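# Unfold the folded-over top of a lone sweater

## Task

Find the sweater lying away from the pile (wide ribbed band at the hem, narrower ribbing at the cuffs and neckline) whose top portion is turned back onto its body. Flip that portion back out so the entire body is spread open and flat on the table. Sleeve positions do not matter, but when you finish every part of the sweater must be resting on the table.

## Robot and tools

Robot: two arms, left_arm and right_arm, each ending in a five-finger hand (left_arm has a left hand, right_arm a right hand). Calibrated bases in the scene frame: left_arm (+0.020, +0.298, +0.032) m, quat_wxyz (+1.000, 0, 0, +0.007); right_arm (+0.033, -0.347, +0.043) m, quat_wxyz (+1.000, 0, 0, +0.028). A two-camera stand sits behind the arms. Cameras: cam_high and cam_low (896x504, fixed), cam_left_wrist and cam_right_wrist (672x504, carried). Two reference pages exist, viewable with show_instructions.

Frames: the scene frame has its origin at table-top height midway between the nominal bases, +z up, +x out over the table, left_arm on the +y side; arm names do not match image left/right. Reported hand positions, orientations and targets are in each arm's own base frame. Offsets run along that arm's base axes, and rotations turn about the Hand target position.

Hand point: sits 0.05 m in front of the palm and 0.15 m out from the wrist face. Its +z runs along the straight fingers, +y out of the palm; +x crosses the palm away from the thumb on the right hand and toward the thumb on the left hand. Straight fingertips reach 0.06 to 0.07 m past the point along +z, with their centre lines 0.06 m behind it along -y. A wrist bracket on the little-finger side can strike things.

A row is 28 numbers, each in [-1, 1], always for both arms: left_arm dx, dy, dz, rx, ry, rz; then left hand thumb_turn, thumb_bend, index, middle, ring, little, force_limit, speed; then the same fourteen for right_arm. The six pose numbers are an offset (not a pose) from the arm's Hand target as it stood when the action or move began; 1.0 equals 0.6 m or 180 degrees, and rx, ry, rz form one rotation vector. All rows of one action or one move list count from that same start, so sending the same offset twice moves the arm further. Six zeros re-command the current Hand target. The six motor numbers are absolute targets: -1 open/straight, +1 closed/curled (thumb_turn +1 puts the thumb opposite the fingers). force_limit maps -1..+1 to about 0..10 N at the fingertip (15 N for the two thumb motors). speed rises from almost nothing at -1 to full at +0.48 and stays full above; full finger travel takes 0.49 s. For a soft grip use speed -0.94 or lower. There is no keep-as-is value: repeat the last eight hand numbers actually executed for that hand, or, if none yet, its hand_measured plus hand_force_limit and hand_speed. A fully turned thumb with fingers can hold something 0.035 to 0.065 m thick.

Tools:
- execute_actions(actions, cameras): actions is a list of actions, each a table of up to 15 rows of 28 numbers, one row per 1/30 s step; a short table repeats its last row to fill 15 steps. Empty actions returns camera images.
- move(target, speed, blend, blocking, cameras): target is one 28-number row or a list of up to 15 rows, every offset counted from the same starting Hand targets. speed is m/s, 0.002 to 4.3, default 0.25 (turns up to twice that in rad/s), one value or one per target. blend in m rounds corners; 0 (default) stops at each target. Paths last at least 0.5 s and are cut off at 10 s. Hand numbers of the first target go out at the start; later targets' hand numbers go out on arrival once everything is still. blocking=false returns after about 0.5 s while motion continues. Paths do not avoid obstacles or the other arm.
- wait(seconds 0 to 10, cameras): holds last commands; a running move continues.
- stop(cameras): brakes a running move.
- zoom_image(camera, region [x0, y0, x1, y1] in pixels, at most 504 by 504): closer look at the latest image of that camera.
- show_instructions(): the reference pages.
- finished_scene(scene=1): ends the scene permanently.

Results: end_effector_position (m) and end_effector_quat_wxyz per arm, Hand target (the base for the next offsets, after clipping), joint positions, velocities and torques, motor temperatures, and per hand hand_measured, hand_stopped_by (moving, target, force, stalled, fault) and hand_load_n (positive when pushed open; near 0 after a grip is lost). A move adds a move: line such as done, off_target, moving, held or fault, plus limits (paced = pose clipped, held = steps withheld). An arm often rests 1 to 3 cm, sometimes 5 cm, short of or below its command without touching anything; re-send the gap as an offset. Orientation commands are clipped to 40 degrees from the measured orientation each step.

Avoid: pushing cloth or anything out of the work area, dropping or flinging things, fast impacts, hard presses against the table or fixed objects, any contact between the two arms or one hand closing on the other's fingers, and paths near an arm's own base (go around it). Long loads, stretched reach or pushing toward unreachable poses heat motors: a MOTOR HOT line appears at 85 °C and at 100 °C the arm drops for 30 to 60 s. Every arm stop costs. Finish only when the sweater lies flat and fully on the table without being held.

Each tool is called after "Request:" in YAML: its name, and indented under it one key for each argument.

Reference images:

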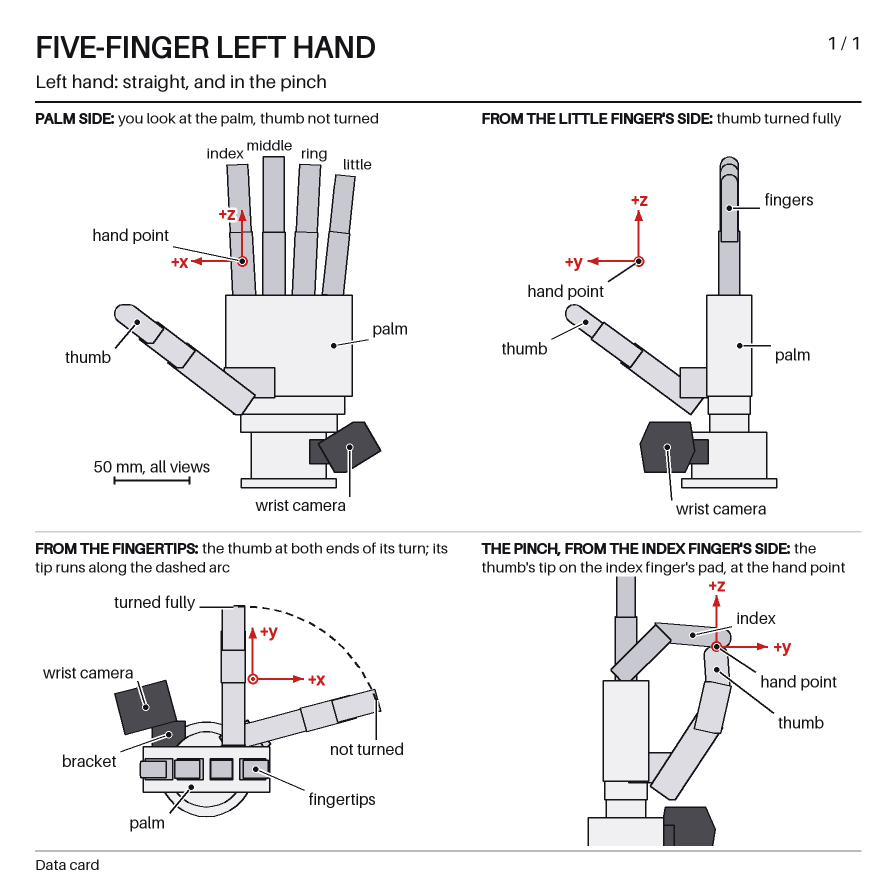

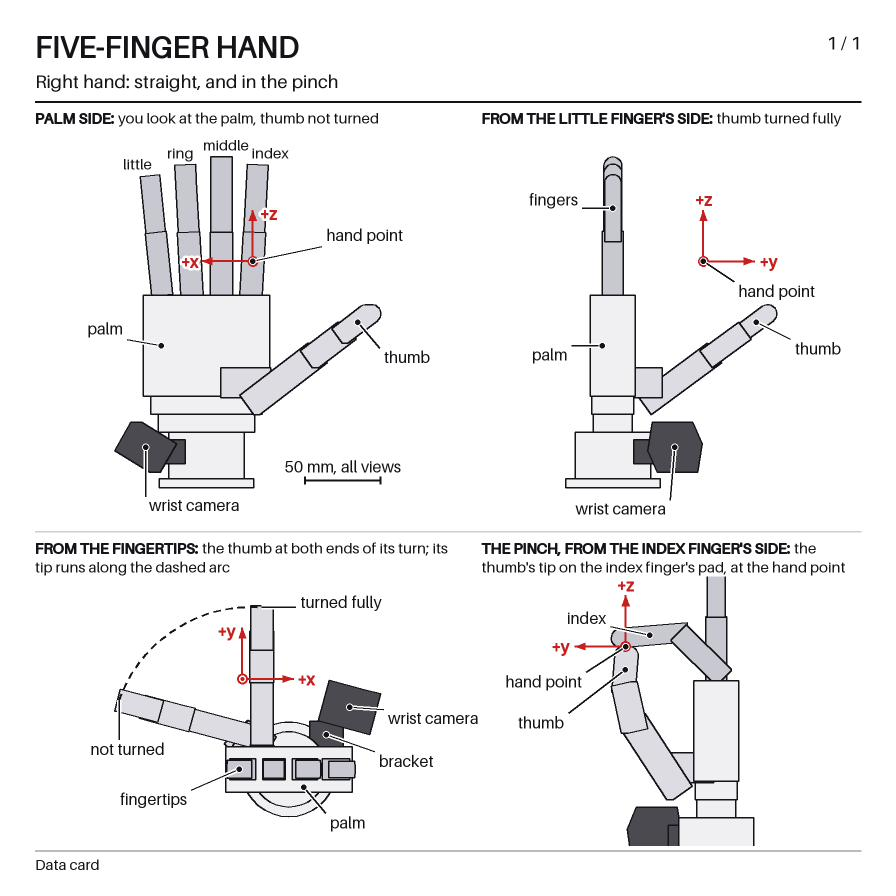

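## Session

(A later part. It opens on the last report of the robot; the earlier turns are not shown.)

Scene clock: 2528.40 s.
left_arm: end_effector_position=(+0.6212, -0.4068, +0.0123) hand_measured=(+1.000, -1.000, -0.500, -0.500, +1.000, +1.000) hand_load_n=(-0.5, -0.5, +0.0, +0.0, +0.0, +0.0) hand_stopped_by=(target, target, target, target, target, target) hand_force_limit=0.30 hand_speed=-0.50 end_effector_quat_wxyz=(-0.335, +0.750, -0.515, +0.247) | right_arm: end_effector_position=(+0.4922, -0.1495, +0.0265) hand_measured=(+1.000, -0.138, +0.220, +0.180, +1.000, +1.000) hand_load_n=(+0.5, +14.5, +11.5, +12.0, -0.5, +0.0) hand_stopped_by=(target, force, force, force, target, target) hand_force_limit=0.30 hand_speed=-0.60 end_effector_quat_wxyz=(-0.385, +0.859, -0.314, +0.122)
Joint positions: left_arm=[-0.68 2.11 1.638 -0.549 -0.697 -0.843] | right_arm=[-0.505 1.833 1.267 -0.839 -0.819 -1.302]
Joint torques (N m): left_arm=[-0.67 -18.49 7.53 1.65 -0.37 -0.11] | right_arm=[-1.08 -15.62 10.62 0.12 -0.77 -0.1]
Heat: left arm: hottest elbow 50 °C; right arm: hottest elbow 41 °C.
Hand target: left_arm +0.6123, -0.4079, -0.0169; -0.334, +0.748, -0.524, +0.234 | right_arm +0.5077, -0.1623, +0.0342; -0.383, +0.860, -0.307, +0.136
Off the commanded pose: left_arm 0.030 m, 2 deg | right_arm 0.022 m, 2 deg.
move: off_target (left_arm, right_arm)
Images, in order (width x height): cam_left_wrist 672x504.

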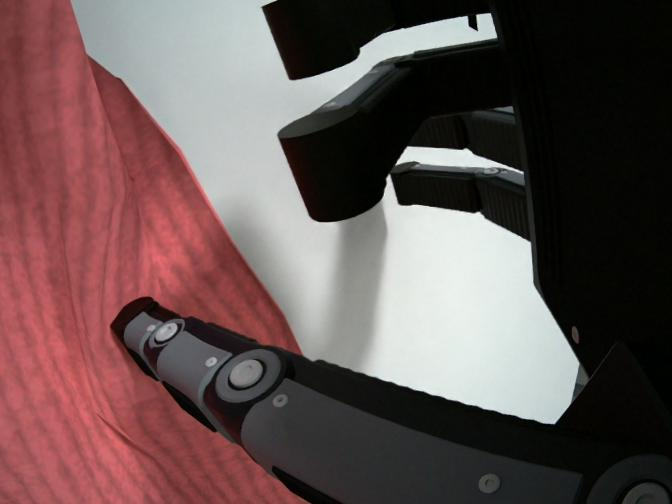

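Request:
move:
  target:
    - [-0.02, 0.0, 0.12, 0, 0, 0, 1, -1, -0.5, -0.5, 1, 1, 0.3, -0.5, 0, 0, 0, 0, 0, 0, 1, 0.1, 0.3, 0.3, 1, 1, 0.3, -0.6]
    - [-0.045, -0.018, 0.09, 0, 0, 0, 1, -1, -0.5, -0.5, 1, 1, 0.3, -0.5, 0, 0, 0, 0, 0, 0, 1, 0.1, 0.3, 0.3, 1, 1, 0.3, -0.6]
  speed: 0.1
  cameras: ["cam_left_wrist", "cam_high"]

Scene clock: 2543.53 s.
left_arm: end_effector_position=(+0.5909, -0.4163, +0.0456) hand_measured=(+1.000, -1.000, -0.500, -0.500, +1.000, +1.000) hand_load_n=(+0.0, +0.0, +0.0, -0.5, +0.0, +0.0) hand_stopped_by=(target, target, target, target, target, target) hand_force_limit=0.30 hand_speed=-0.50 end_effector_quat_wxyz=(-0.335, +0.747, -0.524, +0.235) | right_arm: end_effector_position=(+0.4922, -0.1495, +0.0265) hand_measured=(+1.000, -0.138, +0.220, +0.180, +1.000, +1.000) hand_load_n=(+1.0, +14.0, +11.5, +12.5, -1.0, +0.0) hand_stopped_by=(target, force, force, force, target, target) hand_force_limit=0.30 hand_speed=-0.60 end_effector_quat_wxyz=(-0.385, +0.859, -0.314, +0.122)
Joint positions: left_arm=[-0.72 2.045 1.638 -0.668 -0.712 -0.88] | right_arm=[-0.505 1.833 1.267 -0.839 -0.819 -1.302]
Joint torques (N m): left_arm=[-0.56 -20.48 7.82 1.43 -0.55 -0.18] | right_arm=[-2.78 -15.15 10.59 0.18 -0.89 -0.1]
Heat: left arm: hottest elbow 48 °C; right arm: hottest elbow 41 °C.
Hand target: left_arm +0.5852, -0.4188, +0.0371; -0.334, +0.748, -0.524, +0.234 | right_arm +0.5077, -0.1623, +0.0342; -0.383, +0.860, -0.307, +0.136
Off the commanded pose: left_arm 0.010 m, 0 deg | right_arm 0.022 m, 2 deg.
move: off_target (right_arm)
Images, in order (width x height): cam_high 896x504, cam_left_wrist 672x504.

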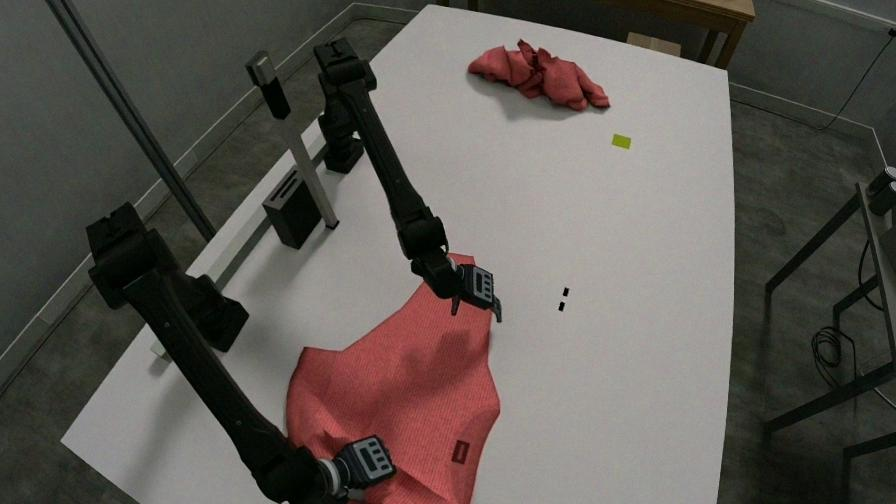

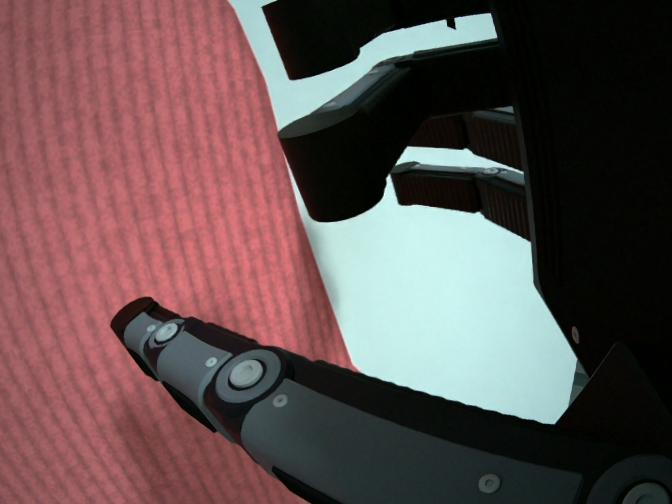

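Request:
move:
  target: [0.024, 0.011, -0.057, 0, 0, 0, 1, -1, -0.5, -0.5, 1, 1, 0.3, -0.5, 0, 0, 0, 0, 0, 0, 1, 0.1, 0.3, 0.3, 1, 1, 0.3, -0.6]
  speed: 0.06
  cameras: ["cam_left_wrist"]

Scene clock: 2550.30 s.
left_arm: end_effector_position=(+0.5978, -0.4236, +0.0267) hand_measured=(+1.000, -1.000, -0.500, -0.500, +1.000, +1.000) hand_load_n=(+0.0, +0.0, +0.0, +0.0, +0.0, +0.0) hand_stopped_by=(target, target, target, target, target, target) hand_force_limit=0.30 hand_speed=-0.50 end_effector_quat_wxyz=(-0.330, +0.748, -0.519, +0.249) | right_arm: end_effector_position=(+0.4922, -0.1495, +0.0265) hand_measured=(+1.000, -0.138, +0.220, +0.180, +1.000, +1.000) hand_load_n=(+1.0, +14.5, +11.5, +12.0, -1.0, +0.0) hand_stopped_by=(target, force, force, force, target, target) hand_force_limit=0.30 hand_speed=-0.60 end_effector_quat_wxyz=(-0.385, +0.859, -0.314, +0.122)
Joint positions: left_arm=[-0.719 2.075 1.625 -0.592 -0.705 -0.877] | right_arm=[-0.505 1.833 1.267 -0.839 -0.819 -1.302]
Joint torques (N m): left_arm=[0.91 -18.55 7.86 1.59 -0.4 0.05] | right_arm=[-1.79 -14.74 10.48 -0.17 -0.79 -0.19]
Heat: left arm: hottest elbow 48 °C; right arm: hottest elbow 41 °C.
Hand target: left_arm +0.5997, -0.4121, +0.0029; -0.334, +0.748, -0.524, +0.234 | right_arm +0.5077, -0.1623, +0.0342; -0.383, +0.860, -0.307, +0.136
Off the commanded pose: left_arm 0.027 m, 2 deg | right_arm 0.022 m, 2 deg.
move: off_target (left_arm, right_arm)
Images, in order (width x height): cam_left_wrist 672x504.

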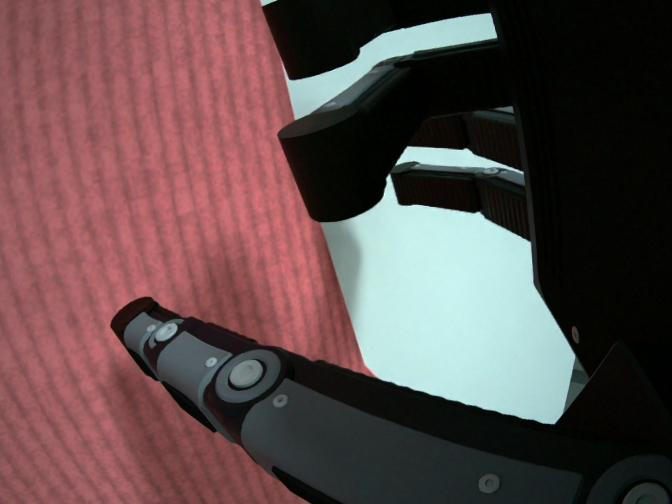

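Request:
move:
  target: [0.0, 0.008, -0.042, 0, 0, 0, 1, -1, -0.5, -0.5, 1, 1, 0.3, -0.5, 0, 0, 0, 0, 0, 0, 1, 0.1, 0.3, 0.3, 1, 1, 0.3, -0.6]
  speed: 0.1
  cameras: ["cam_left_wrist"]

Scene clock: 2554.87 s.
left_arm: end_effector_position=(+0.5987, -0.4217, +0.0063) hand_measured=(+1.000, -1.000, -0.500, -0.500, +1.000, +1.000) hand_load_n=(+0.0, +0.0, +0.0, +0.0, +0.0, +0.0) hand_stopped_by=(target, target, target, target, target, target) hand_force_limit=0.30 hand_speed=-0.50 end_effector_quat_wxyz=(-0.330, +0.747, -0.518, +0.253) | right_arm: end_effector_position=(+0.4922, -0.1495, +0.0265) hand_measured=(+1.000, -0.138, +0.220, +0.180, +1.000, +1.000) hand_load_n=(+1.0, +14.5, +11.5, +12.0, -1.0, +0.0) hand_stopped_by=(target, force, force, force, target, target) hand_force_limit=0.30 hand_speed=-0.60 end_effector_quat_wxyz=(-0.385, +0.859, -0.314, +0.122)
Joint positions: left_arm=[-0.716 2.095 1.594 -0.53 -0.703 -0.872] | right_arm=[-0.505 1.833 1.267 -0.839 -0.819 -1.302]
Joint torques (N m): left_arm=[1.03 -18.37 7.47 1.58 -0.38 0.05] | right_arm=[-2.32 -14.8 10.66 -0.14 -0.78 -0.17]
Heat: left arm: hottest elbow 48 °C; right arm: hottest elbow 42 °C.
Hand target: left_arm +0.5995, -0.4074, -0.0224; -0.334, +0.748, -0.524, +0.234 | right_arm +0.5077, -0.1623, +0.0342; -0.383, +0.860, -0.307, +0.136
Off the commanded pose: left_arm 0.032 m, 2 deg | right_arm 0.022 m, 2 deg.
move: off_target (left_arm, right_arm)
Images, in order (width x height): cam_left_wrist 672x504.

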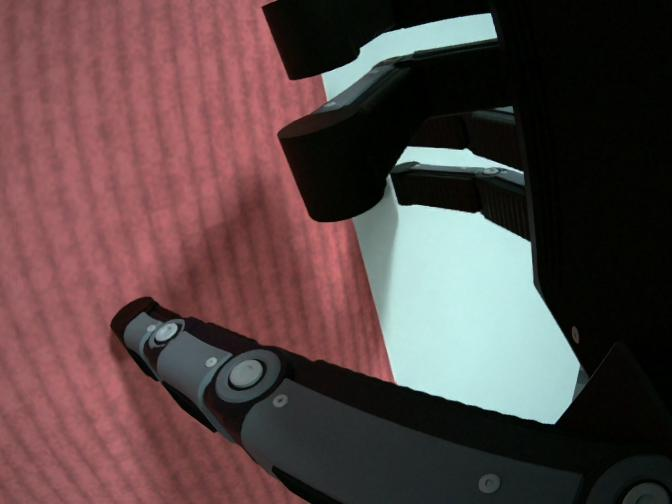

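Request:
move:
  target: [0.0, 0.0, 0.0, 0, 0, 0, 1, -0.2, 0.05, 0.05, 1, 1, 0.3, -0.4, 0, 0, 0, 0, 0, 0, 1, 0.1, 0.3, 0.3, 1, 1, 0.3, -0.6]
  speed: 0.1
  cameras: ["cam_left_wrist"]

Scene clock: 2559.13 s.
left_arm: end_effector_position=(+0.6035, -0.4182, +0.0060) hand_measured=(+1.000, -0.200, +0.050, +0.050, +1.000, +1.000) hand_load_n=(+0.0, +0.0, +0.0, +0.5, +0.0, +0.0) hand_stopped_by=(target, target, target, target, target, target) hand_force_limit=0.30 hand_speed=-0.40 end_effector_quat_wxyz=(-0.330, +0.749, -0.514, +0.255) | right_arm: end_effector_position=(+0.4922, -0.1495, +0.0265) hand_measured=(+1.000, -0.138, +0.220, +0.180, +1.000, +1.000) hand_load_n=(+1.0, +14.5, +11.5, +12.0, -0.5, +0.0) hand_stopped_by=(target, force, force, force, target, target) hand_force_limit=0.30 hand_speed=-0.60 end_effector_quat_wxyz=(-0.385, +0.859, -0.314, +0.122)
Joint positions: left_arm=[-0.708 2.097 1.594 -0.521 -0.702 -0.87] | right_arm=[-0.505 1.833 1.267 -0.839 -0.819 -1.302]
Joint torques (N m): left_arm=[0.62 -18.37 7.57 1.25 -0.4 0.05] | right_arm=[-1.26 -14.86 10.55 -0.14 -0.85 -0.13]
Heat: left arm: hottest elbow 47 °C; right arm: hottest elbow 42 °C.
Hand target: left_arm +0.5996, -0.4073, -0.0223; -0.334, +0.748, -0.524, +0.234 | right_arm +0.5077, -0.1623, +0.0342; -0.383, +0.860, -0.307, +0.136
Off the commanded pose: left_arm 0.031 m, 3 deg | right_arm 0.022 m, 2 deg.
move: off_target (left_arm, right_arm)
Images, in order (width x height): cam_left_wrist 672x504.

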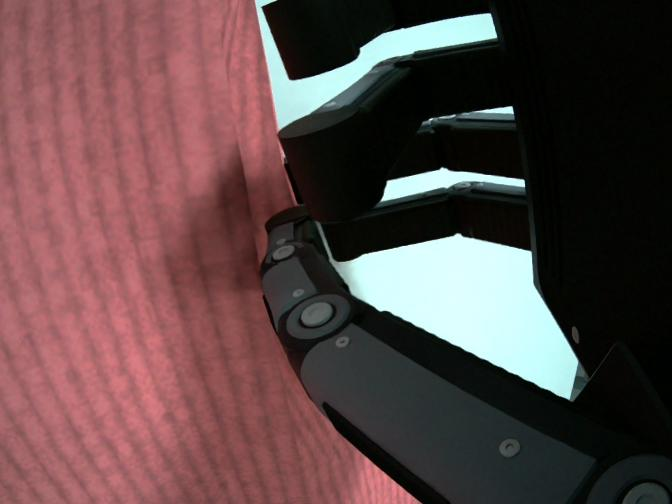

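Request:
move:
  target: [0.0, 0.0, 0.0, 0, 0, 0, 1, 0.1, 0.3, 0.3, 1, 1, 0.3, -0.6, 0, 0, 0, 0, 0, 0, 1, 0.1, 0.3, 0.3, 1, 1, 0.3, -0.6]
  speed: 0.1
  cameras: ["cam_left_wrist"]

Scene clock: 2562.73 s.
left_arm: end_effector_position=(+0.6034, -0.4182, +0.0060) hand_measured=(+1.000, -0.078, +0.292, +0.258, +1.000, +1.000) hand_load_n=(-2.5, +14.0, +14.0, +15.0, +0.0, +0.0) hand_stopped_by=(target, force, force, force, target, target) hand_force_limit=0.30 hand_speed=-0.60 end_effector_quat_wxyz=(-0.330, +0.749, -0.514, +0.255) | right_arm: end_effector_position=(+0.4922, -0.1495, +0.0265) hand_measured=(+1.000, -0.138, +0.220, +0.180, +1.000, +1.000) hand_load_n=(+0.5, +14.5, +11.5, +12.0, -1.0, +0.0) hand_stopped_by=(target, force, force, force, target, target) hand_force_limit=0.30 hand_speed=-0.60 end_effector_quat_wxyz=(-0.385, +0.859, -0.314, +0.122)
Joint positions: left_arm=[-0.708 2.097 1.594 -0.521 -0.702 -0.87] | right_arm=[-0.505 1.833 1.267 -0.839 -0.819 -1.302]
Joint torques (N m): left_arm=[0.56 -18.43 7.54 1.25 -0.4 0.05] | right_arm=[-2.32 -15.03 10.44 -0.08 -0.82 -0.07]
Heat: left arm: hottest elbow 47 °C; right arm: hottest elbow 42 °C.
Hand target: left_arm +0.5996, -0.4074, -0.0222; -0.334, +0.748, -0.524, +0.234 | right_arm +0.5077, -0.1623, +0.0342; -0.383, +0.860, -0.307, +0.136
Off the commanded pose: left_arm 0.031 m, 3 deg | right_arm 0.022 m, 2 deg.
move: off_target (left_arm, right_arm)
Images, in order (width x height): cam_left_wrist 672x504.

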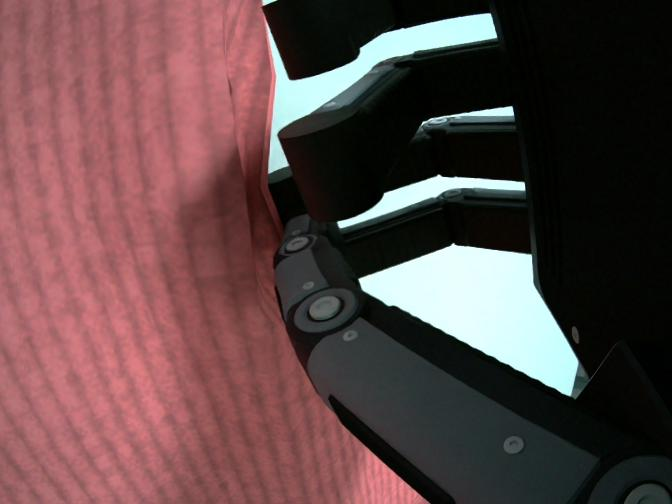

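Request:
move:
  target: [0.03, 0.03, 0.12, 0, 0, 0, 1, 0.1, 0.3, 0.3, 1, 1, 0.3, -0.6, 0, 0, 0, 0, 0, 0, 1, 0.1, 0.3, 0.3, 1, 1, 0.3, -0.6]
  speed: 0.1
  cameras: ["cam_left_wrist", "cam_high"]

Scene clock: 2568.90 s.
left_arm: end_effector_position=(+0.5996, -0.3851, +0.0239) hand_measured=(+1.000, -0.078, +0.292, +0.258, +1.000, +1.000) hand_load_n=(-2.5, +14.0, +14.0, +15.0, +0.0, +0.0) hand_stopped_by=(target, force, force, force, target, target) hand_force_limit=0.30 hand_speed=-0.60 end_effector_quat_wxyz=(-0.333, +0.747, -0.533, +0.217) | right_arm: end_effector_position=(+0.4922, -0.1495, +0.0265) hand_measured=(+1.000, -0.138, +0.220, +0.180, +1.000, +1.000) hand_load_n=(+1.0, +14.5, +11.5, +12.0, -1.0, +0.0) hand_stopped_by=(target, force, force, force, target, target) hand_force_limit=0.30 hand_speed=-0.60 end_effector_quat_wxyz=(-0.385, +0.859, -0.314, +0.122)
Joint positions: left_arm=[-0.672 2.05 1.594 -0.624 -0.684 -0.826] | right_arm=[-0.505 1.833 1.267 -0.839 -0.819 -1.302]
Joint torques (N m): left_arm=[0.79 -21.42 12.82 0.7 -0.39 0.05] | right_arm=[-2.55 -14.92 10.45 -0.18 -0.83 -0.12]
Heat: left arm: hottest elbow 48 °C; right arm: hottest elbow 42 °C.
Hand target: left_arm +0.6176, -0.3893, +0.0496; -0.334, +0.748, -0.524, +0.234 | right_arm +0.5077, -0.1623, +0.0342; -0.383, +0.860, -0.307, +0.136
Off the commanded pose: left_arm 0.032 m, 2 deg | right_arm 0.022 m, 2 deg.
move: off_target (left_arm, right_arm)
Images, in order (width x height): cam_high 896x504, cam_left_wrist 672x504.

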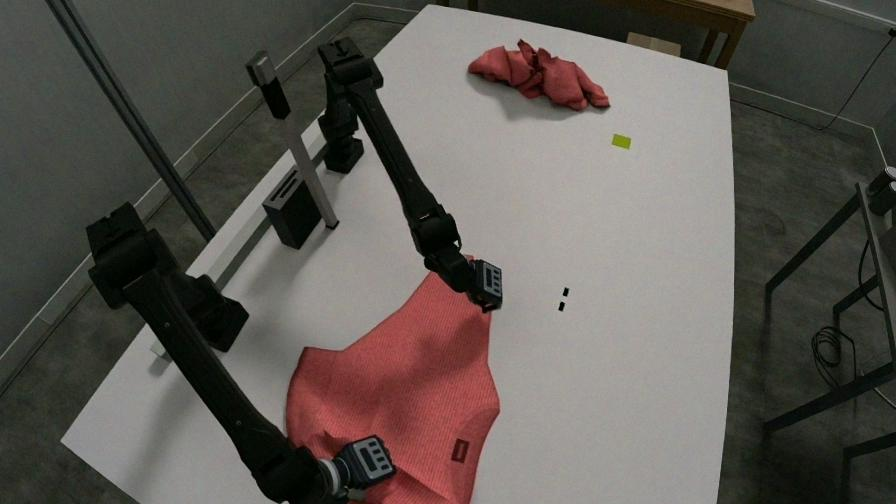

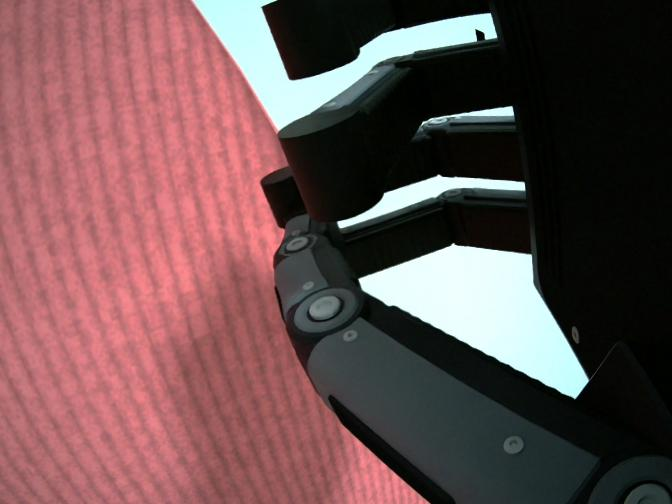

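Request:
move:
  target:
    - [0.0, 0.0, 0.03, 0, 0, 0, 1, -1, -0.5, -0.5, 1, 1, 0.3, -0.3, 0, 0, 0, 0, 0, 0, 1, 0.1, 0.3, 0.3, 1, 1, 0.3, -0.6]
    - [-0.035, -0.04, 0.0, 0, 0, 0, 1, -1, -0.5, -0.5, 1, 1, 0.3, -0.3, 0, 0, 0, 0, 0, 0, 1, 0.1, 0.3, 0.3, 1, 1, 0.3, -0.6]
    - [-0.035, -0.04, -0.06, 0, 0, 0, 1, -1, -0.5, -0.5, 1, 1, 0.3, -0.3, 0, 0, 0, 0, 0, 0, 1, 0.1, 0.3, 0.3, 1, 1, 0.3, -0.6]
  speed: 0.1
  cameras: ["cam_left_wrist"]

Scene clock: 2577.93 s.
left_arm: end_effector_position=(+0.5943, -0.4037, +0.0232) hand_measured=(+1.000, -1.000, -0.500, -0.500, +1.000, +1.000) hand_load_n=(+0.0, +0.0, +0.0, +0.0, +0.5, +0.0) hand_stopped_by=(target, target, target, target, target, target) hand_force_limit=0.30 hand_speed=-0.30 end_effector_quat_wxyz=(-0.335, +0.747, -0.526, +0.230) | right_arm: end_effector_position=(+0.4922, -0.1495, +0.0265) hand_measured=(+1.000, -0.138, +0.220, +0.180, +1.000, +1.000) hand_load_n=(+1.0, +14.5, +11.5, +12.0, -1.0, +0.0) hand_stopped_by=(target, force, force, force, target, target) hand_force_limit=0.30 hand_speed=-0.60 end_effector_quat_wxyz=(-0.385, +0.859, -0.314, +0.122)
Joint positions: left_arm=[-0.701 2.06 1.601 -0.614 -0.704 -0.86] | right_arm=[-0.505 1.833 1.267 -0.839 -0.819 -1.302]
Joint torques (N m): left_arm=[-0.62 -18.43 10.04 1.52 -0.54 -0.17] | right_arm=[-1.38 -15.85 10.76 -0.02 -0.76 -0.14]
Heat: left arm: hottest elbow 49 °C; right arm: hottest elbow 42 °C.
Hand target: left_arm +0.5965, -0.4133, +0.0135; -0.333, +0.748, -0.524, +0.234 | right_arm +0.5077, -0.1623, +0.0342; -0.383, +0.860, -0.307, +0.136
Off the commanded pose: left_arm 0.014 m, 1 deg | right_arm 0.022 m, 2 deg.
move: off_target (left_arm, right_arm)
Images, in order (width x height): cam_left_wrist 672x504.

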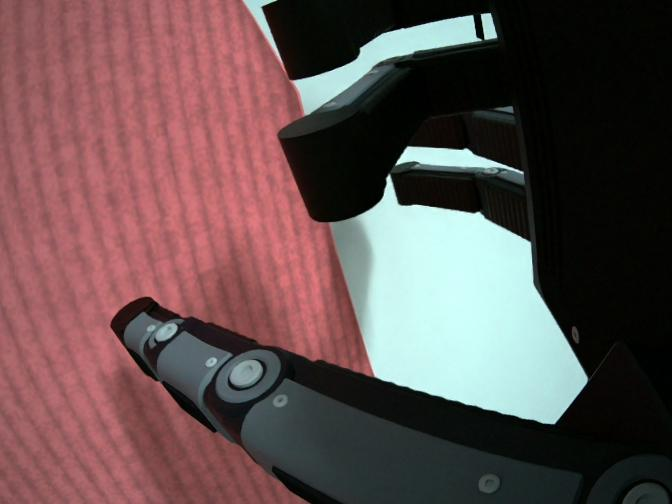

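Request:
move:
  target: [0.045, 0.02, -0.01, 0, 0, 0, 1, -1, -0.5, -0.5, 1, 1, 0.3, -0.3, 0, 0, 0, 0, 0, 0, 1, 0.1, 0.3, 0.3, 1, 1, 0.3, -0.6]
  speed: 0.1
  cameras: ["cam_left_wrist"]

Scene clock: 2595.03 s.
left_arm: end_effector_position=(+0.6020, -0.3979, +0.0067) hand_measured=(+1.000, -1.000, -0.500, -0.500, +1.000, +1.000) hand_load_n=(+0.0, +0.0, +0.0, +0.0, +0.0, +0.0) hand_stopped_by=(target, target, target, target, target, target) hand_force_limit=0.30 hand_speed=-0.30 end_effector_quat_wxyz=(-0.333, +0.746, -0.531, +0.225) | right_arm: end_effector_position=(+0.4922, -0.1495, +0.0265) hand_measured=(+1.000, -0.138, +0.220, +0.180, +1.000, +1.000) hand_load_n=(+1.0, +14.0, +11.5, +12.0, -1.0, +0.0) hand_stopped_by=(target, force, force, force, target, target) hand_force_limit=0.30 hand_speed=-0.60 end_effector_quat_wxyz=(-0.385, +0.859, -0.314, +0.122)
Joint positions: left_arm=[-0.685 2.087 1.602 -0.584 -0.688 -0.836] | right_arm=[-0.505 1.833 1.267 -0.839 -0.819 -1.302]
Joint torques (N m): left_arm=[1.03 -18.08 13.07 1.42 -0.38 0.07] | right_arm=[-1.79 -14.45 10.55 -0.39 -0.78 -0.16]
Heat: left arm: hottest elbow 50 °C; right arm: hottest elbow 42 °C.
Hand target: left_arm +0.6235, -0.4014, +0.0076; -0.334, +0.748, -0.524, +0.234 | right_arm +0.5077, -0.1623, +0.0342; -0.383, +0.860, -0.307, +0.136
Off the commanded pose: left_arm 0.022 m, 1 deg | right_arm 0.022 m, 2 deg.
move: off_target (left_arm, right_arm)
Images, in order (width x height): cam_left_wrist 672x504.

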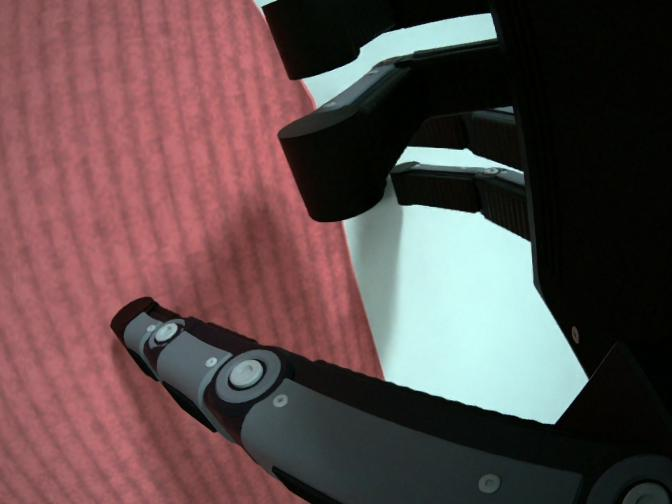

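Request:
move:
  target: [0.02, 0.01, -0.04, 0, 0, 0, 1, -1, -0.5, -0.5, 1, 1, 0.3, -0.3, 0, 0, 0, 0, 0, 0, 1, 0.1, 0.3, 0.3, 1, 1, 0.3, -0.6]
  speed: 0.1
  cameras: ["cam_left_wrist"]

Scene clock: 2604.33 s.
left_arm: end_effector_position=(+0.6167, -0.3991, +0.0050) hand_measured=(+1.000, -1.000, -0.500, -0.500, +1.000, +1.000) hand_load_n=(+0.0, +0.0, +0.0, -1.0, +0.0, +0.0) hand_stopped_by=(target, target, target, target, target, target) hand_force_limit=0.30 hand_speed=-0.30 end_effector_quat_wxyz=(-0.334, +0.744, -0.526, +0.240) | right_arm: end_effector_position=(+0.4922, -0.1495, +0.0265) hand_measured=(+1.000, -0.138, +0.220, +0.180, +1.000, +1.000) hand_load_n=(+1.0, +14.5, +11.5, +12.5, -0.5, -0.5) hand_stopped_by=(target, force, force, force, target, target) hand_force_limit=0.30 hand_speed=-0.60 end_effector_quat_wxyz=(-0.385, +0.859, -0.314, +0.122)
Joint positions: left_arm=[-0.673 2.103 1.611 -0.532 -0.686 -0.814] | right_arm=[-0.505 1.833 1.267 -0.839 -0.819 -1.302]
Joint torques (N m): left_arm=[1.55 -16.09 12.27 1.52 -0.12 0.03] | right_arm=[-1.67 -14.33 10.3 -0.06 -0.81 -0.08]
Heat: left arm: hottest elbow 50 °C; right arm: hottest elbow 42 °C.
Hand target: left_arm +0.6356, -0.3954, -0.0162; -0.334, +0.748, -0.524, +0.234 | right_arm +0.5077, -0.1623, +0.0342; -0.383, +0.860, -0.307, +0.136
Off the commanded pose: left_arm 0.029 m, 1 deg | right_arm 0.022 m, 2 deg.
move: off_target (left_arm, right_arm)
Images, in order (width x height): cam_left_wrist 672x504.

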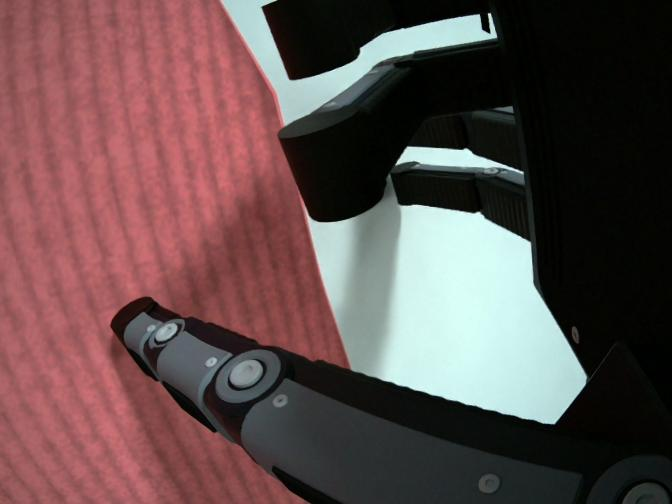

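Request:
move:
  target:
    - [-0.03, -0.02, 0.06, 0, 0, 0, 1, -1, -0.5, -0.5, 1, 1, 0.3, -0.3, 0, 0, 0, 0, 0, 0, 1, 0.1, 0.3, 0.3, 1, 1, 0.3, -0.6]
    - [-0.055, -0.02, 0.04, 0, 0, 0, 1, -1, -0.5, -0.5, 1, 1, 0.3, -0.3, 0, 0, 0, 0, 0, 0, 1, 0.1, 0.3, 0.3, 1, 1, 0.3, -0.6]
    - [-0.055, -0.02, 0.0, 0, 0, 0, 1, -1, -0.5, -0.5, 1, 1, 0.3, -0.3, 0, 0, 0, 0, 0, 0, 1, 0.1, 0.3, 0.3, 1, 1, 0.3, -0.6]
  speed: 0.1
  cameras: ["cam_left_wrist"]

Scene clock: 2621.23 s.
left_arm: end_effector_position=(+0.6141, -0.4012, +0.0058) hand_measured=(+1.000, -1.000, -0.500, -0.500, +1.000, +1.000) hand_load_n=(+0.0, +0.0, +0.0, +0.0, +0.0, +0.0) hand_stopped_by=(target, target, target, target, target, target) hand_force_limit=0.30 hand_speed=-0.30 end_effector_quat_wxyz=(-0.337, +0.749, -0.517, +0.240) | right_arm: end_effector_position=(+0.4922, -0.1495, +0.0265) hand_measured=(+1.000, -0.138, +0.220, +0.180, +1.000, +1.000) hand_load_n=(+1.0, +14.5, +11.5, +12.0, -1.0, +0.0) hand_stopped_by=(target, force, force, force, target, target) hand_force_limit=0.30 hand_speed=-0.60 end_effector_quat_wxyz=(-0.385, +0.859, -0.314, +0.122)
Joint positions: left_arm=[-0.681 2.103 1.612 -0.545 -0.703 -0.845] | right_arm=[-0.505 1.833 1.267 -0.839 -0.819 -1.302]
Joint torques (N m): left_arm=[-1.08 -19.19 7.23 1.59 -0.34 -0.18] | right_arm=[-2.26 -15.21 10.52 0.06 -0.79 -0.18]
Heat: left arm: hottest elbow 51 °C; right arm: hottest elbow 42 °C.
Hand target: left_arm +0.6025, -0.4074, -0.0163; -0.334, +0.748, -0.524, +0.234 | right_arm +0.5077, -0.1623, +0.0342; -0.383, +0.860, -0.307, +0.136
Off the commanded pose: left_arm 0.026 m, 1 deg | right_arm 0.022 m, 2 deg.
move: off_target (left_arm, right_arm)
Images, in order (width x height): cam_left_wrist 672x504.

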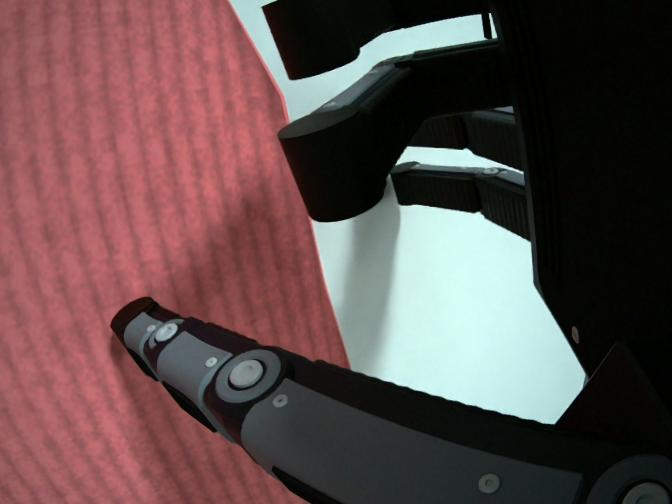

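Request:
move:
  target:
    - [-0.03, -0.01, 0.14, 0, 0, 0, 1, -1, -0.5, -0.5, 1, 1, 0.3, -0.3, 0, 0, 0, 0, 0, 0, 1, 0.1, 0.3, 0.3, 1, 1, 0.3, -0.6]
    - [-0.045, -0.01, 0.1, 0, 0, 0, 1, -1, -0.5, -0.5, 1, 1, 0.3, -0.3, 0, 0, 0, 0, 0, 0, 1, 0.1, 0.3, 0.3, 1, 1, 0.3, -0.6]
    - [-0.035, -0.01, 0.0, 0, 0, 0, 1, -1, -0.5, -0.5, 1, 1, 0.3, -0.3, 0, 0, 0, 0, 0, 0, 1, 0.1, 0.3, 0.3, 1, 1, 0.3, -0.6]
  speed: 0.12
  cameras: ["cam_left_wrist"]

Scene clock: 2630.63 s.
left_arm: end_effector_position=(+0.5877, -0.4109, +0.0056) hand_measured=(+1.000, -1.000, -0.500, -0.500, +1.000, +1.000) hand_load_n=(+0.0, +0.0, +0.0, +0.0, +0.0, +0.0) hand_stopped_by=(target, target, target, target, target, target) hand_force_limit=0.30 hand_speed=-0.30 end_effector_quat_wxyz=(-0.335, +0.749, -0.517, +0.242) | right_arm: end_effector_position=(+0.4922, -0.1495, +0.0265) hand_measured=(+1.000, -0.138, +0.220, +0.180, +1.000, +1.000) hand_load_n=(+1.0, +14.5, +11.5, +12.0, -1.0, +0.0) hand_stopped_by=(target, force, force, force, target, target) hand_force_limit=0.30 hand_speed=-0.60 end_effector_quat_wxyz=(-0.385, +0.859, -0.314, +0.122)
Joint positions: left_arm=[-0.718 2.072 1.56 -0.547 -0.716 -0.886] | right_arm=[-0.505 1.833 1.267 -0.839 -0.819 -1.302]
Joint torques (N m): left_arm=[-0.67 -18.26 7.86 1.54 -0.39 -0.09] | right_arm=[-1.96 -15.74 10.37 -0.06 -0.79 -0.15]
Heat: left arm: hottest elbow 50 °C; right arm: hottest elbow 42 °C.
Hand target: left_arm +0.5817, -0.4133, -0.0163; -0.334, +0.748, -0.524, +0.234 | right_arm +0.5077, -0.1623, +0.0342; -0.383, +0.860, -0.307, +0.136
Off the commanded pose: left_arm 0.023 m, 1 deg | right_arm 0.022 m, 2 deg.
move: off_target (left_arm, right_arm)
Images, in order (width x height): cam_left_wrist 672x504.

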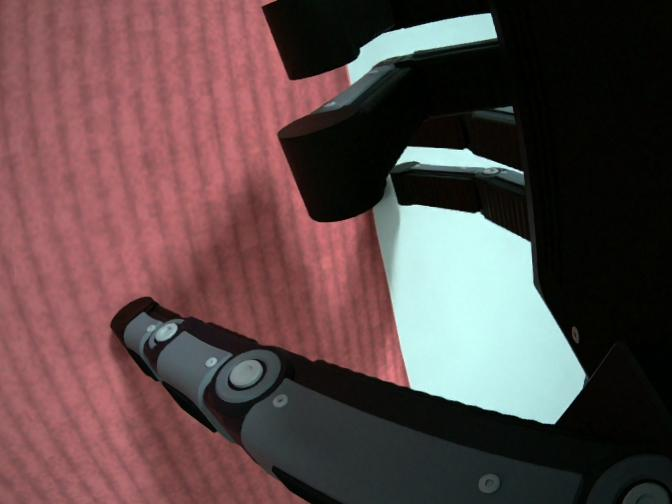

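Request:
move:
  target:
    - [0.0, 0.0, 0.01, 0, 0, 0, 1, -0.2, -0.5, -0.5, 1, 1, 0.3, -0.3, 0, 0, 0, 0, 0, 0, 1, 0.1, 0.3, 0.3, 1, 1, 0.3, -0.6]
    - [0.0, 0.0, 0.01, 0, 0, 0, 1, -0.2, 0.05, 0.05, 1, 1, 0.3, -0.4, 0, 0, 0, 0, 0, 0, 1, 0.1, 0.3, 0.3, 1, 1, 0.3, -0.6]
  speed: 0.12
  cameras: ["cam_left_wrist"]

Scene clock: 2641.03 s.
left_arm: end_effector_position=(+0.5884, -0.4108, +0.0058) hand_measured=(+1.000, -0.200, +0.050, +0.050, +1.000, +1.000) hand_load_n=(+0.0, +0.0, +0.0, +0.5, +0.0, +0.0) hand_stopped_by=(target, target, target, target, target, target) hand_force_limit=0.30 hand_speed=-0.40 end_effector_quat_wxyz=(-0.335, +0.750, -0.517, +0.243) | right_arm: end_effector_position=(+0.4922, -0.1495, +0.0265) hand_measured=(+1.000, -0.138, +0.220, +0.180, +1.000, +1.000) hand_load_n=(+1.0, +14.0, +11.5, +12.0, -1.0, +0.0) hand_stopped_by=(target, force, force, force, target, target) hand_force_limit=0.30 hand_speed=-0.60 end_effector_quat_wxyz=(-0.385, +0.859, -0.314, +0.122)
Joint positions: left_arm=[-0.717 2.072 1.56 -0.546 -0.715 -0.886] | right_arm=[-0.505 1.833 1.267 -0.839 -0.819 -1.302]
Joint torques (N m): left_arm=[-0.67 -18.84 8.36 1.06 -0.4 -0.1] | right_arm=[-1.55 -15.56 10.19 0.02 -0.83 -0.11]
Motor temperatures (°C): left_arm=[23 28 49 26 23 21] | right_arm=[25 28 42 24 22 24]
Heat: left arm: hottest elbow 49 °C; right arm: hottest elbow 42 °C.
Hand target: left_arm +0.5816, -0.4133, -0.0104; -0.334, +0.748, -0.524, +0.234 | right_arm +0.5077, -0.1623, +0.0342; -0.383, +0.860, -0.307, +0.136
Off the commanded pose: left_arm 0.018 m, 1 deg | right_arm 0.022 m, 2 deg.
move: off_target (left_arm, right_arm); target 2's new numbers were sent with left_arm's hand 0.017 m and 1 deg from that target
Images, in order (width x height): cam_left_wrist 672x504.

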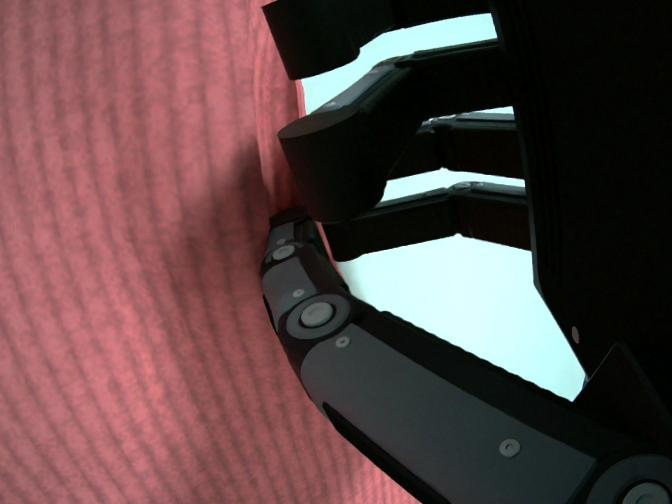

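Request:
move:
  target:
    - [0.0, 0.0, 0.0, 0, 0, 0, 1, 0.1, 0.3, 0.3, 1, 1, 0.3, -0.6, 0, 0, 0, 0, 0, 0, 1, 0.1, 0.3, 0.3, 1, 1, 0.3, -0.6]
    - [0.03, 0.03, 0.12, 0, 0, 0, 1, 0.1, 0.3, 0.3, 1, 1, 0.3, -0.6, 0, 0, 0, 0, 0, 0, 1, 0.1, 0.3, 0.3, 1, 1, 0.3, -0.6]
  speed: 0.1
  cameras: ["cam_left_wrist", "cam_high"]

Scene clock: 2647.33 s.
left_arm: end_effector_position=(+0.5779, -0.3899, +0.0316) hand_measured=(+1.000, -0.094, +0.264, +0.228, +1.000, +1.000) hand_load_n=(+1.0, +9.5, +12.0, +9.0, +0.0, +0.0) hand_stopped_by=(target, force, force, force, target, target) hand_force_limit=0.30 hand_speed=-0.60 end_effector_quat_wxyz=(-0.333, +0.747, -0.534, +0.214) | right_arm: end_effector_position=(+0.4922, -0.1495, +0.0265) hand_measured=(+1.000, -0.138, +0.220, +0.180, +1.000, +1.000) hand_load_n=(+1.0, +14.5, +11.0, +12.0, -1.0, +0.0) hand_stopped_by=(target, force, force, force, target, target) hand_force_limit=0.30 hand_speed=-0.60 end_effector_quat_wxyz=(-0.385, +0.859, -0.314, +0.122)
Joint positions: left_arm=[-0.699 2.014 1.56 -0.652 -0.695 -0.857] | right_arm=[-0.505 1.833 1.267 -0.839 -0.819 -1.302]
Joint torques (N m): left_arm=[0.97 -20.89 13.64 0.61 -0.45 0.09] | right_arm=[-0.15 -15.03 10.63 0.01 -0.81 -0.12]
Heat: left arm: hottest elbow 49 °C; right arm: hottest elbow 42 °C.
Hand target: left_arm +0.5995, -0.3954, +0.0616; -0.334, +0.748, -0.524, +0.234 | right_arm +0.5077, -0.1623, +0.0342; -0.383, +0.861, -0.307, +0.136
Off the commanded pose: left_arm 0.037 m, 3 deg | right_arm 0.022 m, 2 deg.
move: off_target (left_arm, right_arm)
Images, in order (width x height): cam_high 896x504, cam_left_wrist 672x504.

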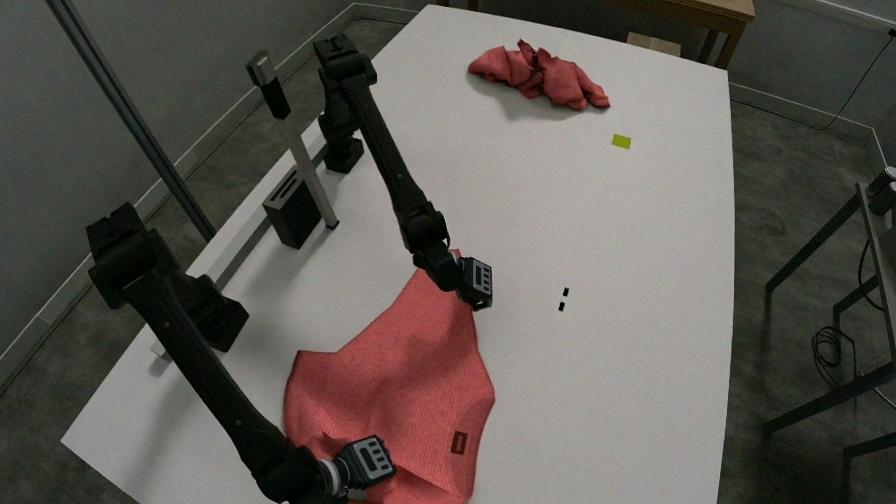

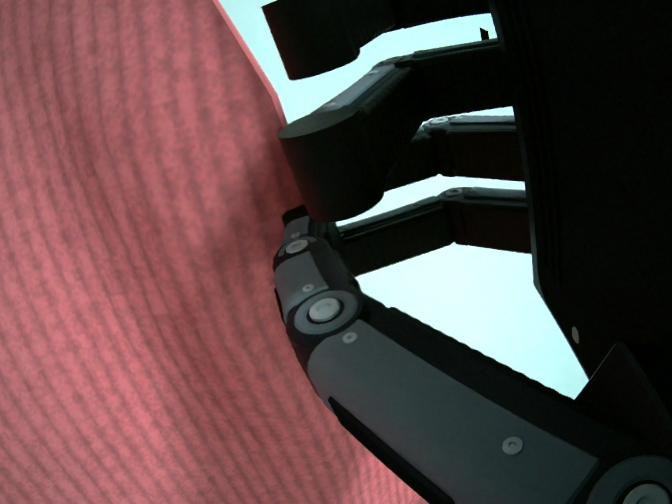

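Request:
move:
  target: [0.03, 0.1, -0.02, 0, 0, 0, 1, 0.1, 0.3, 0.3, 1, 1, 0.3, -0.6, 0, 0, 0, 0, 0, 0, 1, 0.1, 0.3, 0.3, 1, 1, 0.3, -0.6]
  speed: 0.08
  cameras: ["cam_left_wrist", "cam_high", "cam_right_wrist"]

Scene clock: 2652.33 s.
left_arm: end_effector_position=(+0.6116, -0.3550, +0.0449) hand_measured=(+1.000, -0.094, +0.264, +0.228, +1.000, +1.000) hand_load_n=(+1.0, +9.5, +11.5, +8.5, +0.0, +0.0) hand_stopped_by=(target, force, force, force, target, target) hand_force_limit=0.30 hand_speed=-0.60 end_effector_quat_wxyz=(-0.326, +0.747, -0.529, +0.237) | right_arm: end_effector_position=(+0.4921, -0.1484, +0.0271) hand_measured=(+1.000, -0.138, +0.220, +0.180, +1.000, +1.000) hand_load_n=(+1.5, +14.5, +12.0, +12.5, -1.0, +0.0) hand_stopped_by=(target, force, force, force, target, target) hand_force_limit=0.30 hand_speed=-0.60 end_effector_quat_wxyz=(-0.387, +0.858, -0.314, +0.122)
Joint positions: left_arm=[-0.617 1.982 1.526 -0.546 -0.639 -0.763] | right_arm=[-0.505 1.833 1.267 -0.841 -0.824 -1.302]
Joint torques (N m): left_arm=[1.85 -21.42 7.54 1.55 -0.63 0.16] | right_arm=[-2.37 -15.33 10.55 0.32 -0.56 -0.06]
Heat: left arm: hottest elbow 49 °C; right arm: hottest elbow 42 °C.
Hand target: left_arm +0.6176, -0.3353, +0.0496; -0.334, +0.748, -0.524, +0.234 | right_arm +0.5077, -0.1623, +0.0342; -0.383, +0.861, -0.307, +0.136
Off the commanded pose: left_arm 0.021 m, 1 deg | right_arm 0.022 m, 2 deg.
move: off_target (left_arm, right_arm)
Images, in order (width x height): cam_high 896x504, cam_left_wrist 672x504, cam_right_wrist 672x504.

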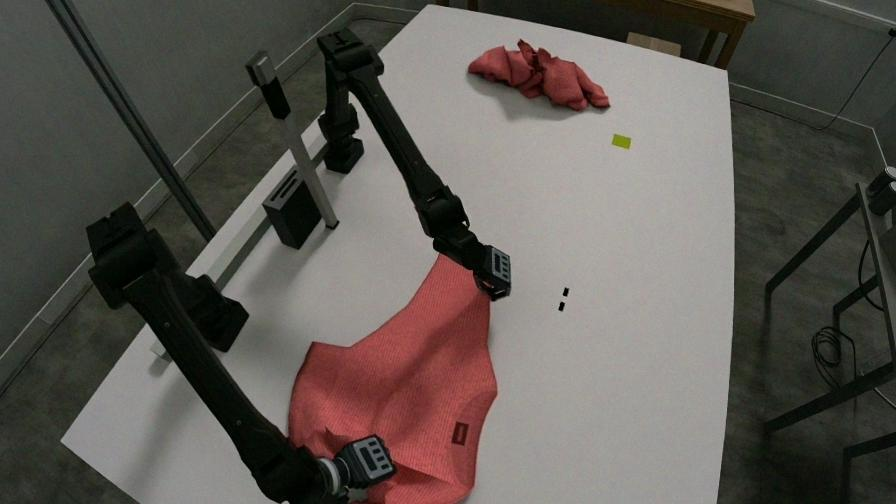

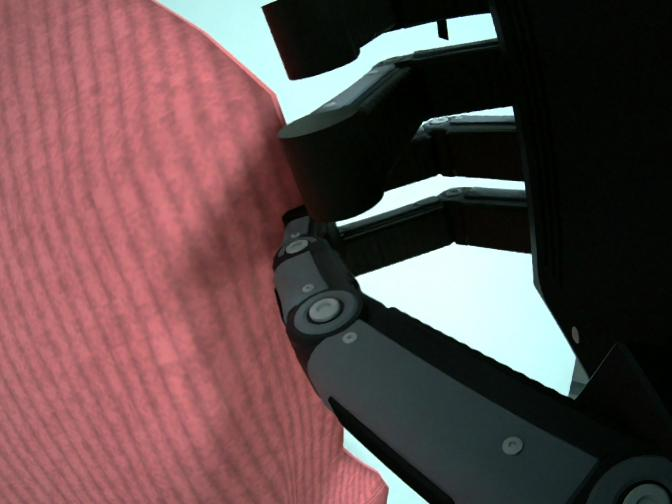

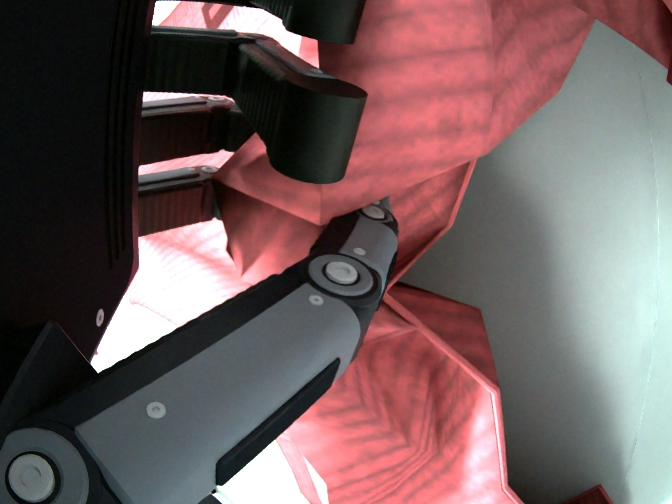

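Request:
move:
  target: [0.03, 0.04, -0.02, 0, 0, 0, 1, 0.1, 0.3, 0.3, 1, 1, 0.3, -0.6, -0.02, -0.04, 0, 0, 0, 0, 1, 0.1, 0.3, 0.3, 1, 1, 0.3, -0.6]
  speed: 0.06
  cameras: ["cam_high", "cam_right_wrist"]

Request:
zoom_image:
  camera: "cam_high"
  region: [260, 220, 560, 503]

Scene clock: 2658.37 s.
left_arm: end_effector_position=(+0.6264, -0.3432, +0.0443) hand_measured=(+1.000, -0.094, +0.264, +0.228, +1.000, +1.000) hand_load_n=(+1.5, +9.0, +10.5, +8.0, +0.0, +0.0) hand_stopped_by=(target, force, force, force, target, target) hand_force_limit=0.30 hand_speed=-0.60 end_effector_quat_wxyz=(-0.320, +0.745, -0.529, +0.249) | right_arm: end_effector_position=(+0.4814, -0.1596, +0.0274) hand_measured=(+1.000, -0.138, +0.220, +0.180, +1.000, +1.000) hand_load_n=(+1.0, +15.0, +12.5, +13.0, -1.0, +0.0) hand_stopped_by=(target, force, force, force, target, target) hand_force_limit=0.30 hand_speed=-0.60 end_effector_quat_wxyz=(-0.393, +0.857, -0.313, +0.113)
Joint positions: left_arm=[-0.583 1.982 1.515 -0.488 -0.606 -0.721] | right_arm=[-0.536 1.844 1.282 -0.904 -0.838 -1.36]
Joint torques (N m): left_arm=[2.78 -19.96 7.46 1.59 -0.81 0.23] | right_arm=[-3.78 -14.92 10.8 0.06 -0.24 -0.3]
Heat: left arm: hottest elbow 49 °C; right arm: hottest elbow 42 °C.
Hand target: left_arm +0.6356, -0.3114, +0.0376; -0.333, +0.748, -0.524, +0.234 | right_arm +0.4957, -0.1863, +0.0342; -0.383, +0.861, -0.307, +0.136
Off the commanded pose: left_arm 0.034 m, 2 deg | right_arm 0.031 m, 3 deg.
move: off_target (left_arm, right_arm)
Images, in order (width x height): cam_high 896x504, cam_right_wrist 672x504.

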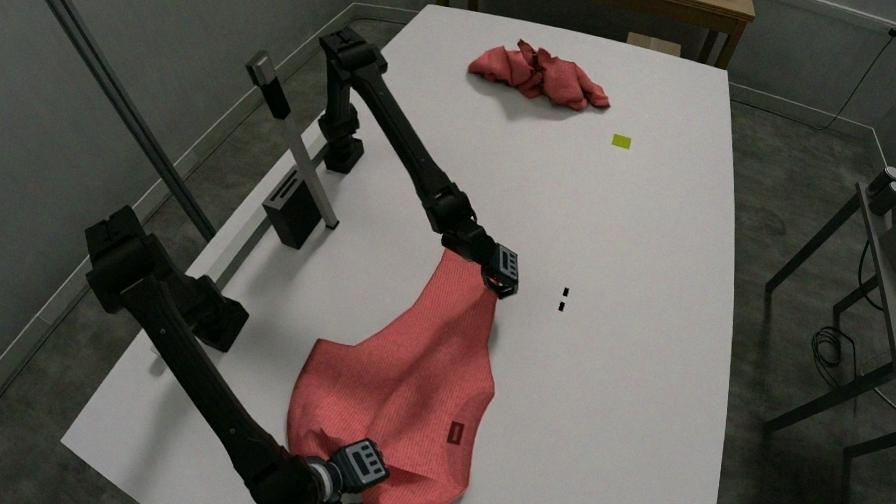

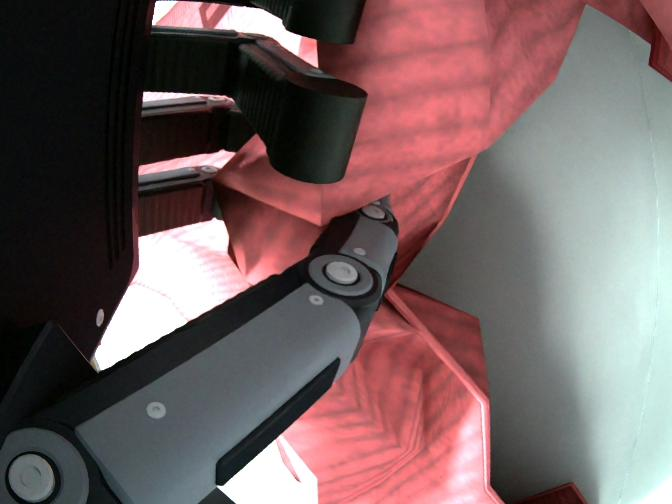

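Scaled by 1.680.

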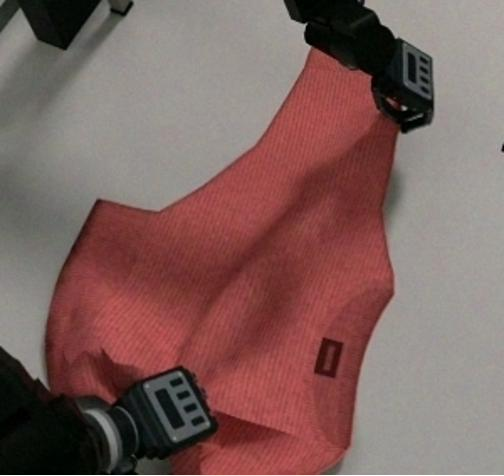

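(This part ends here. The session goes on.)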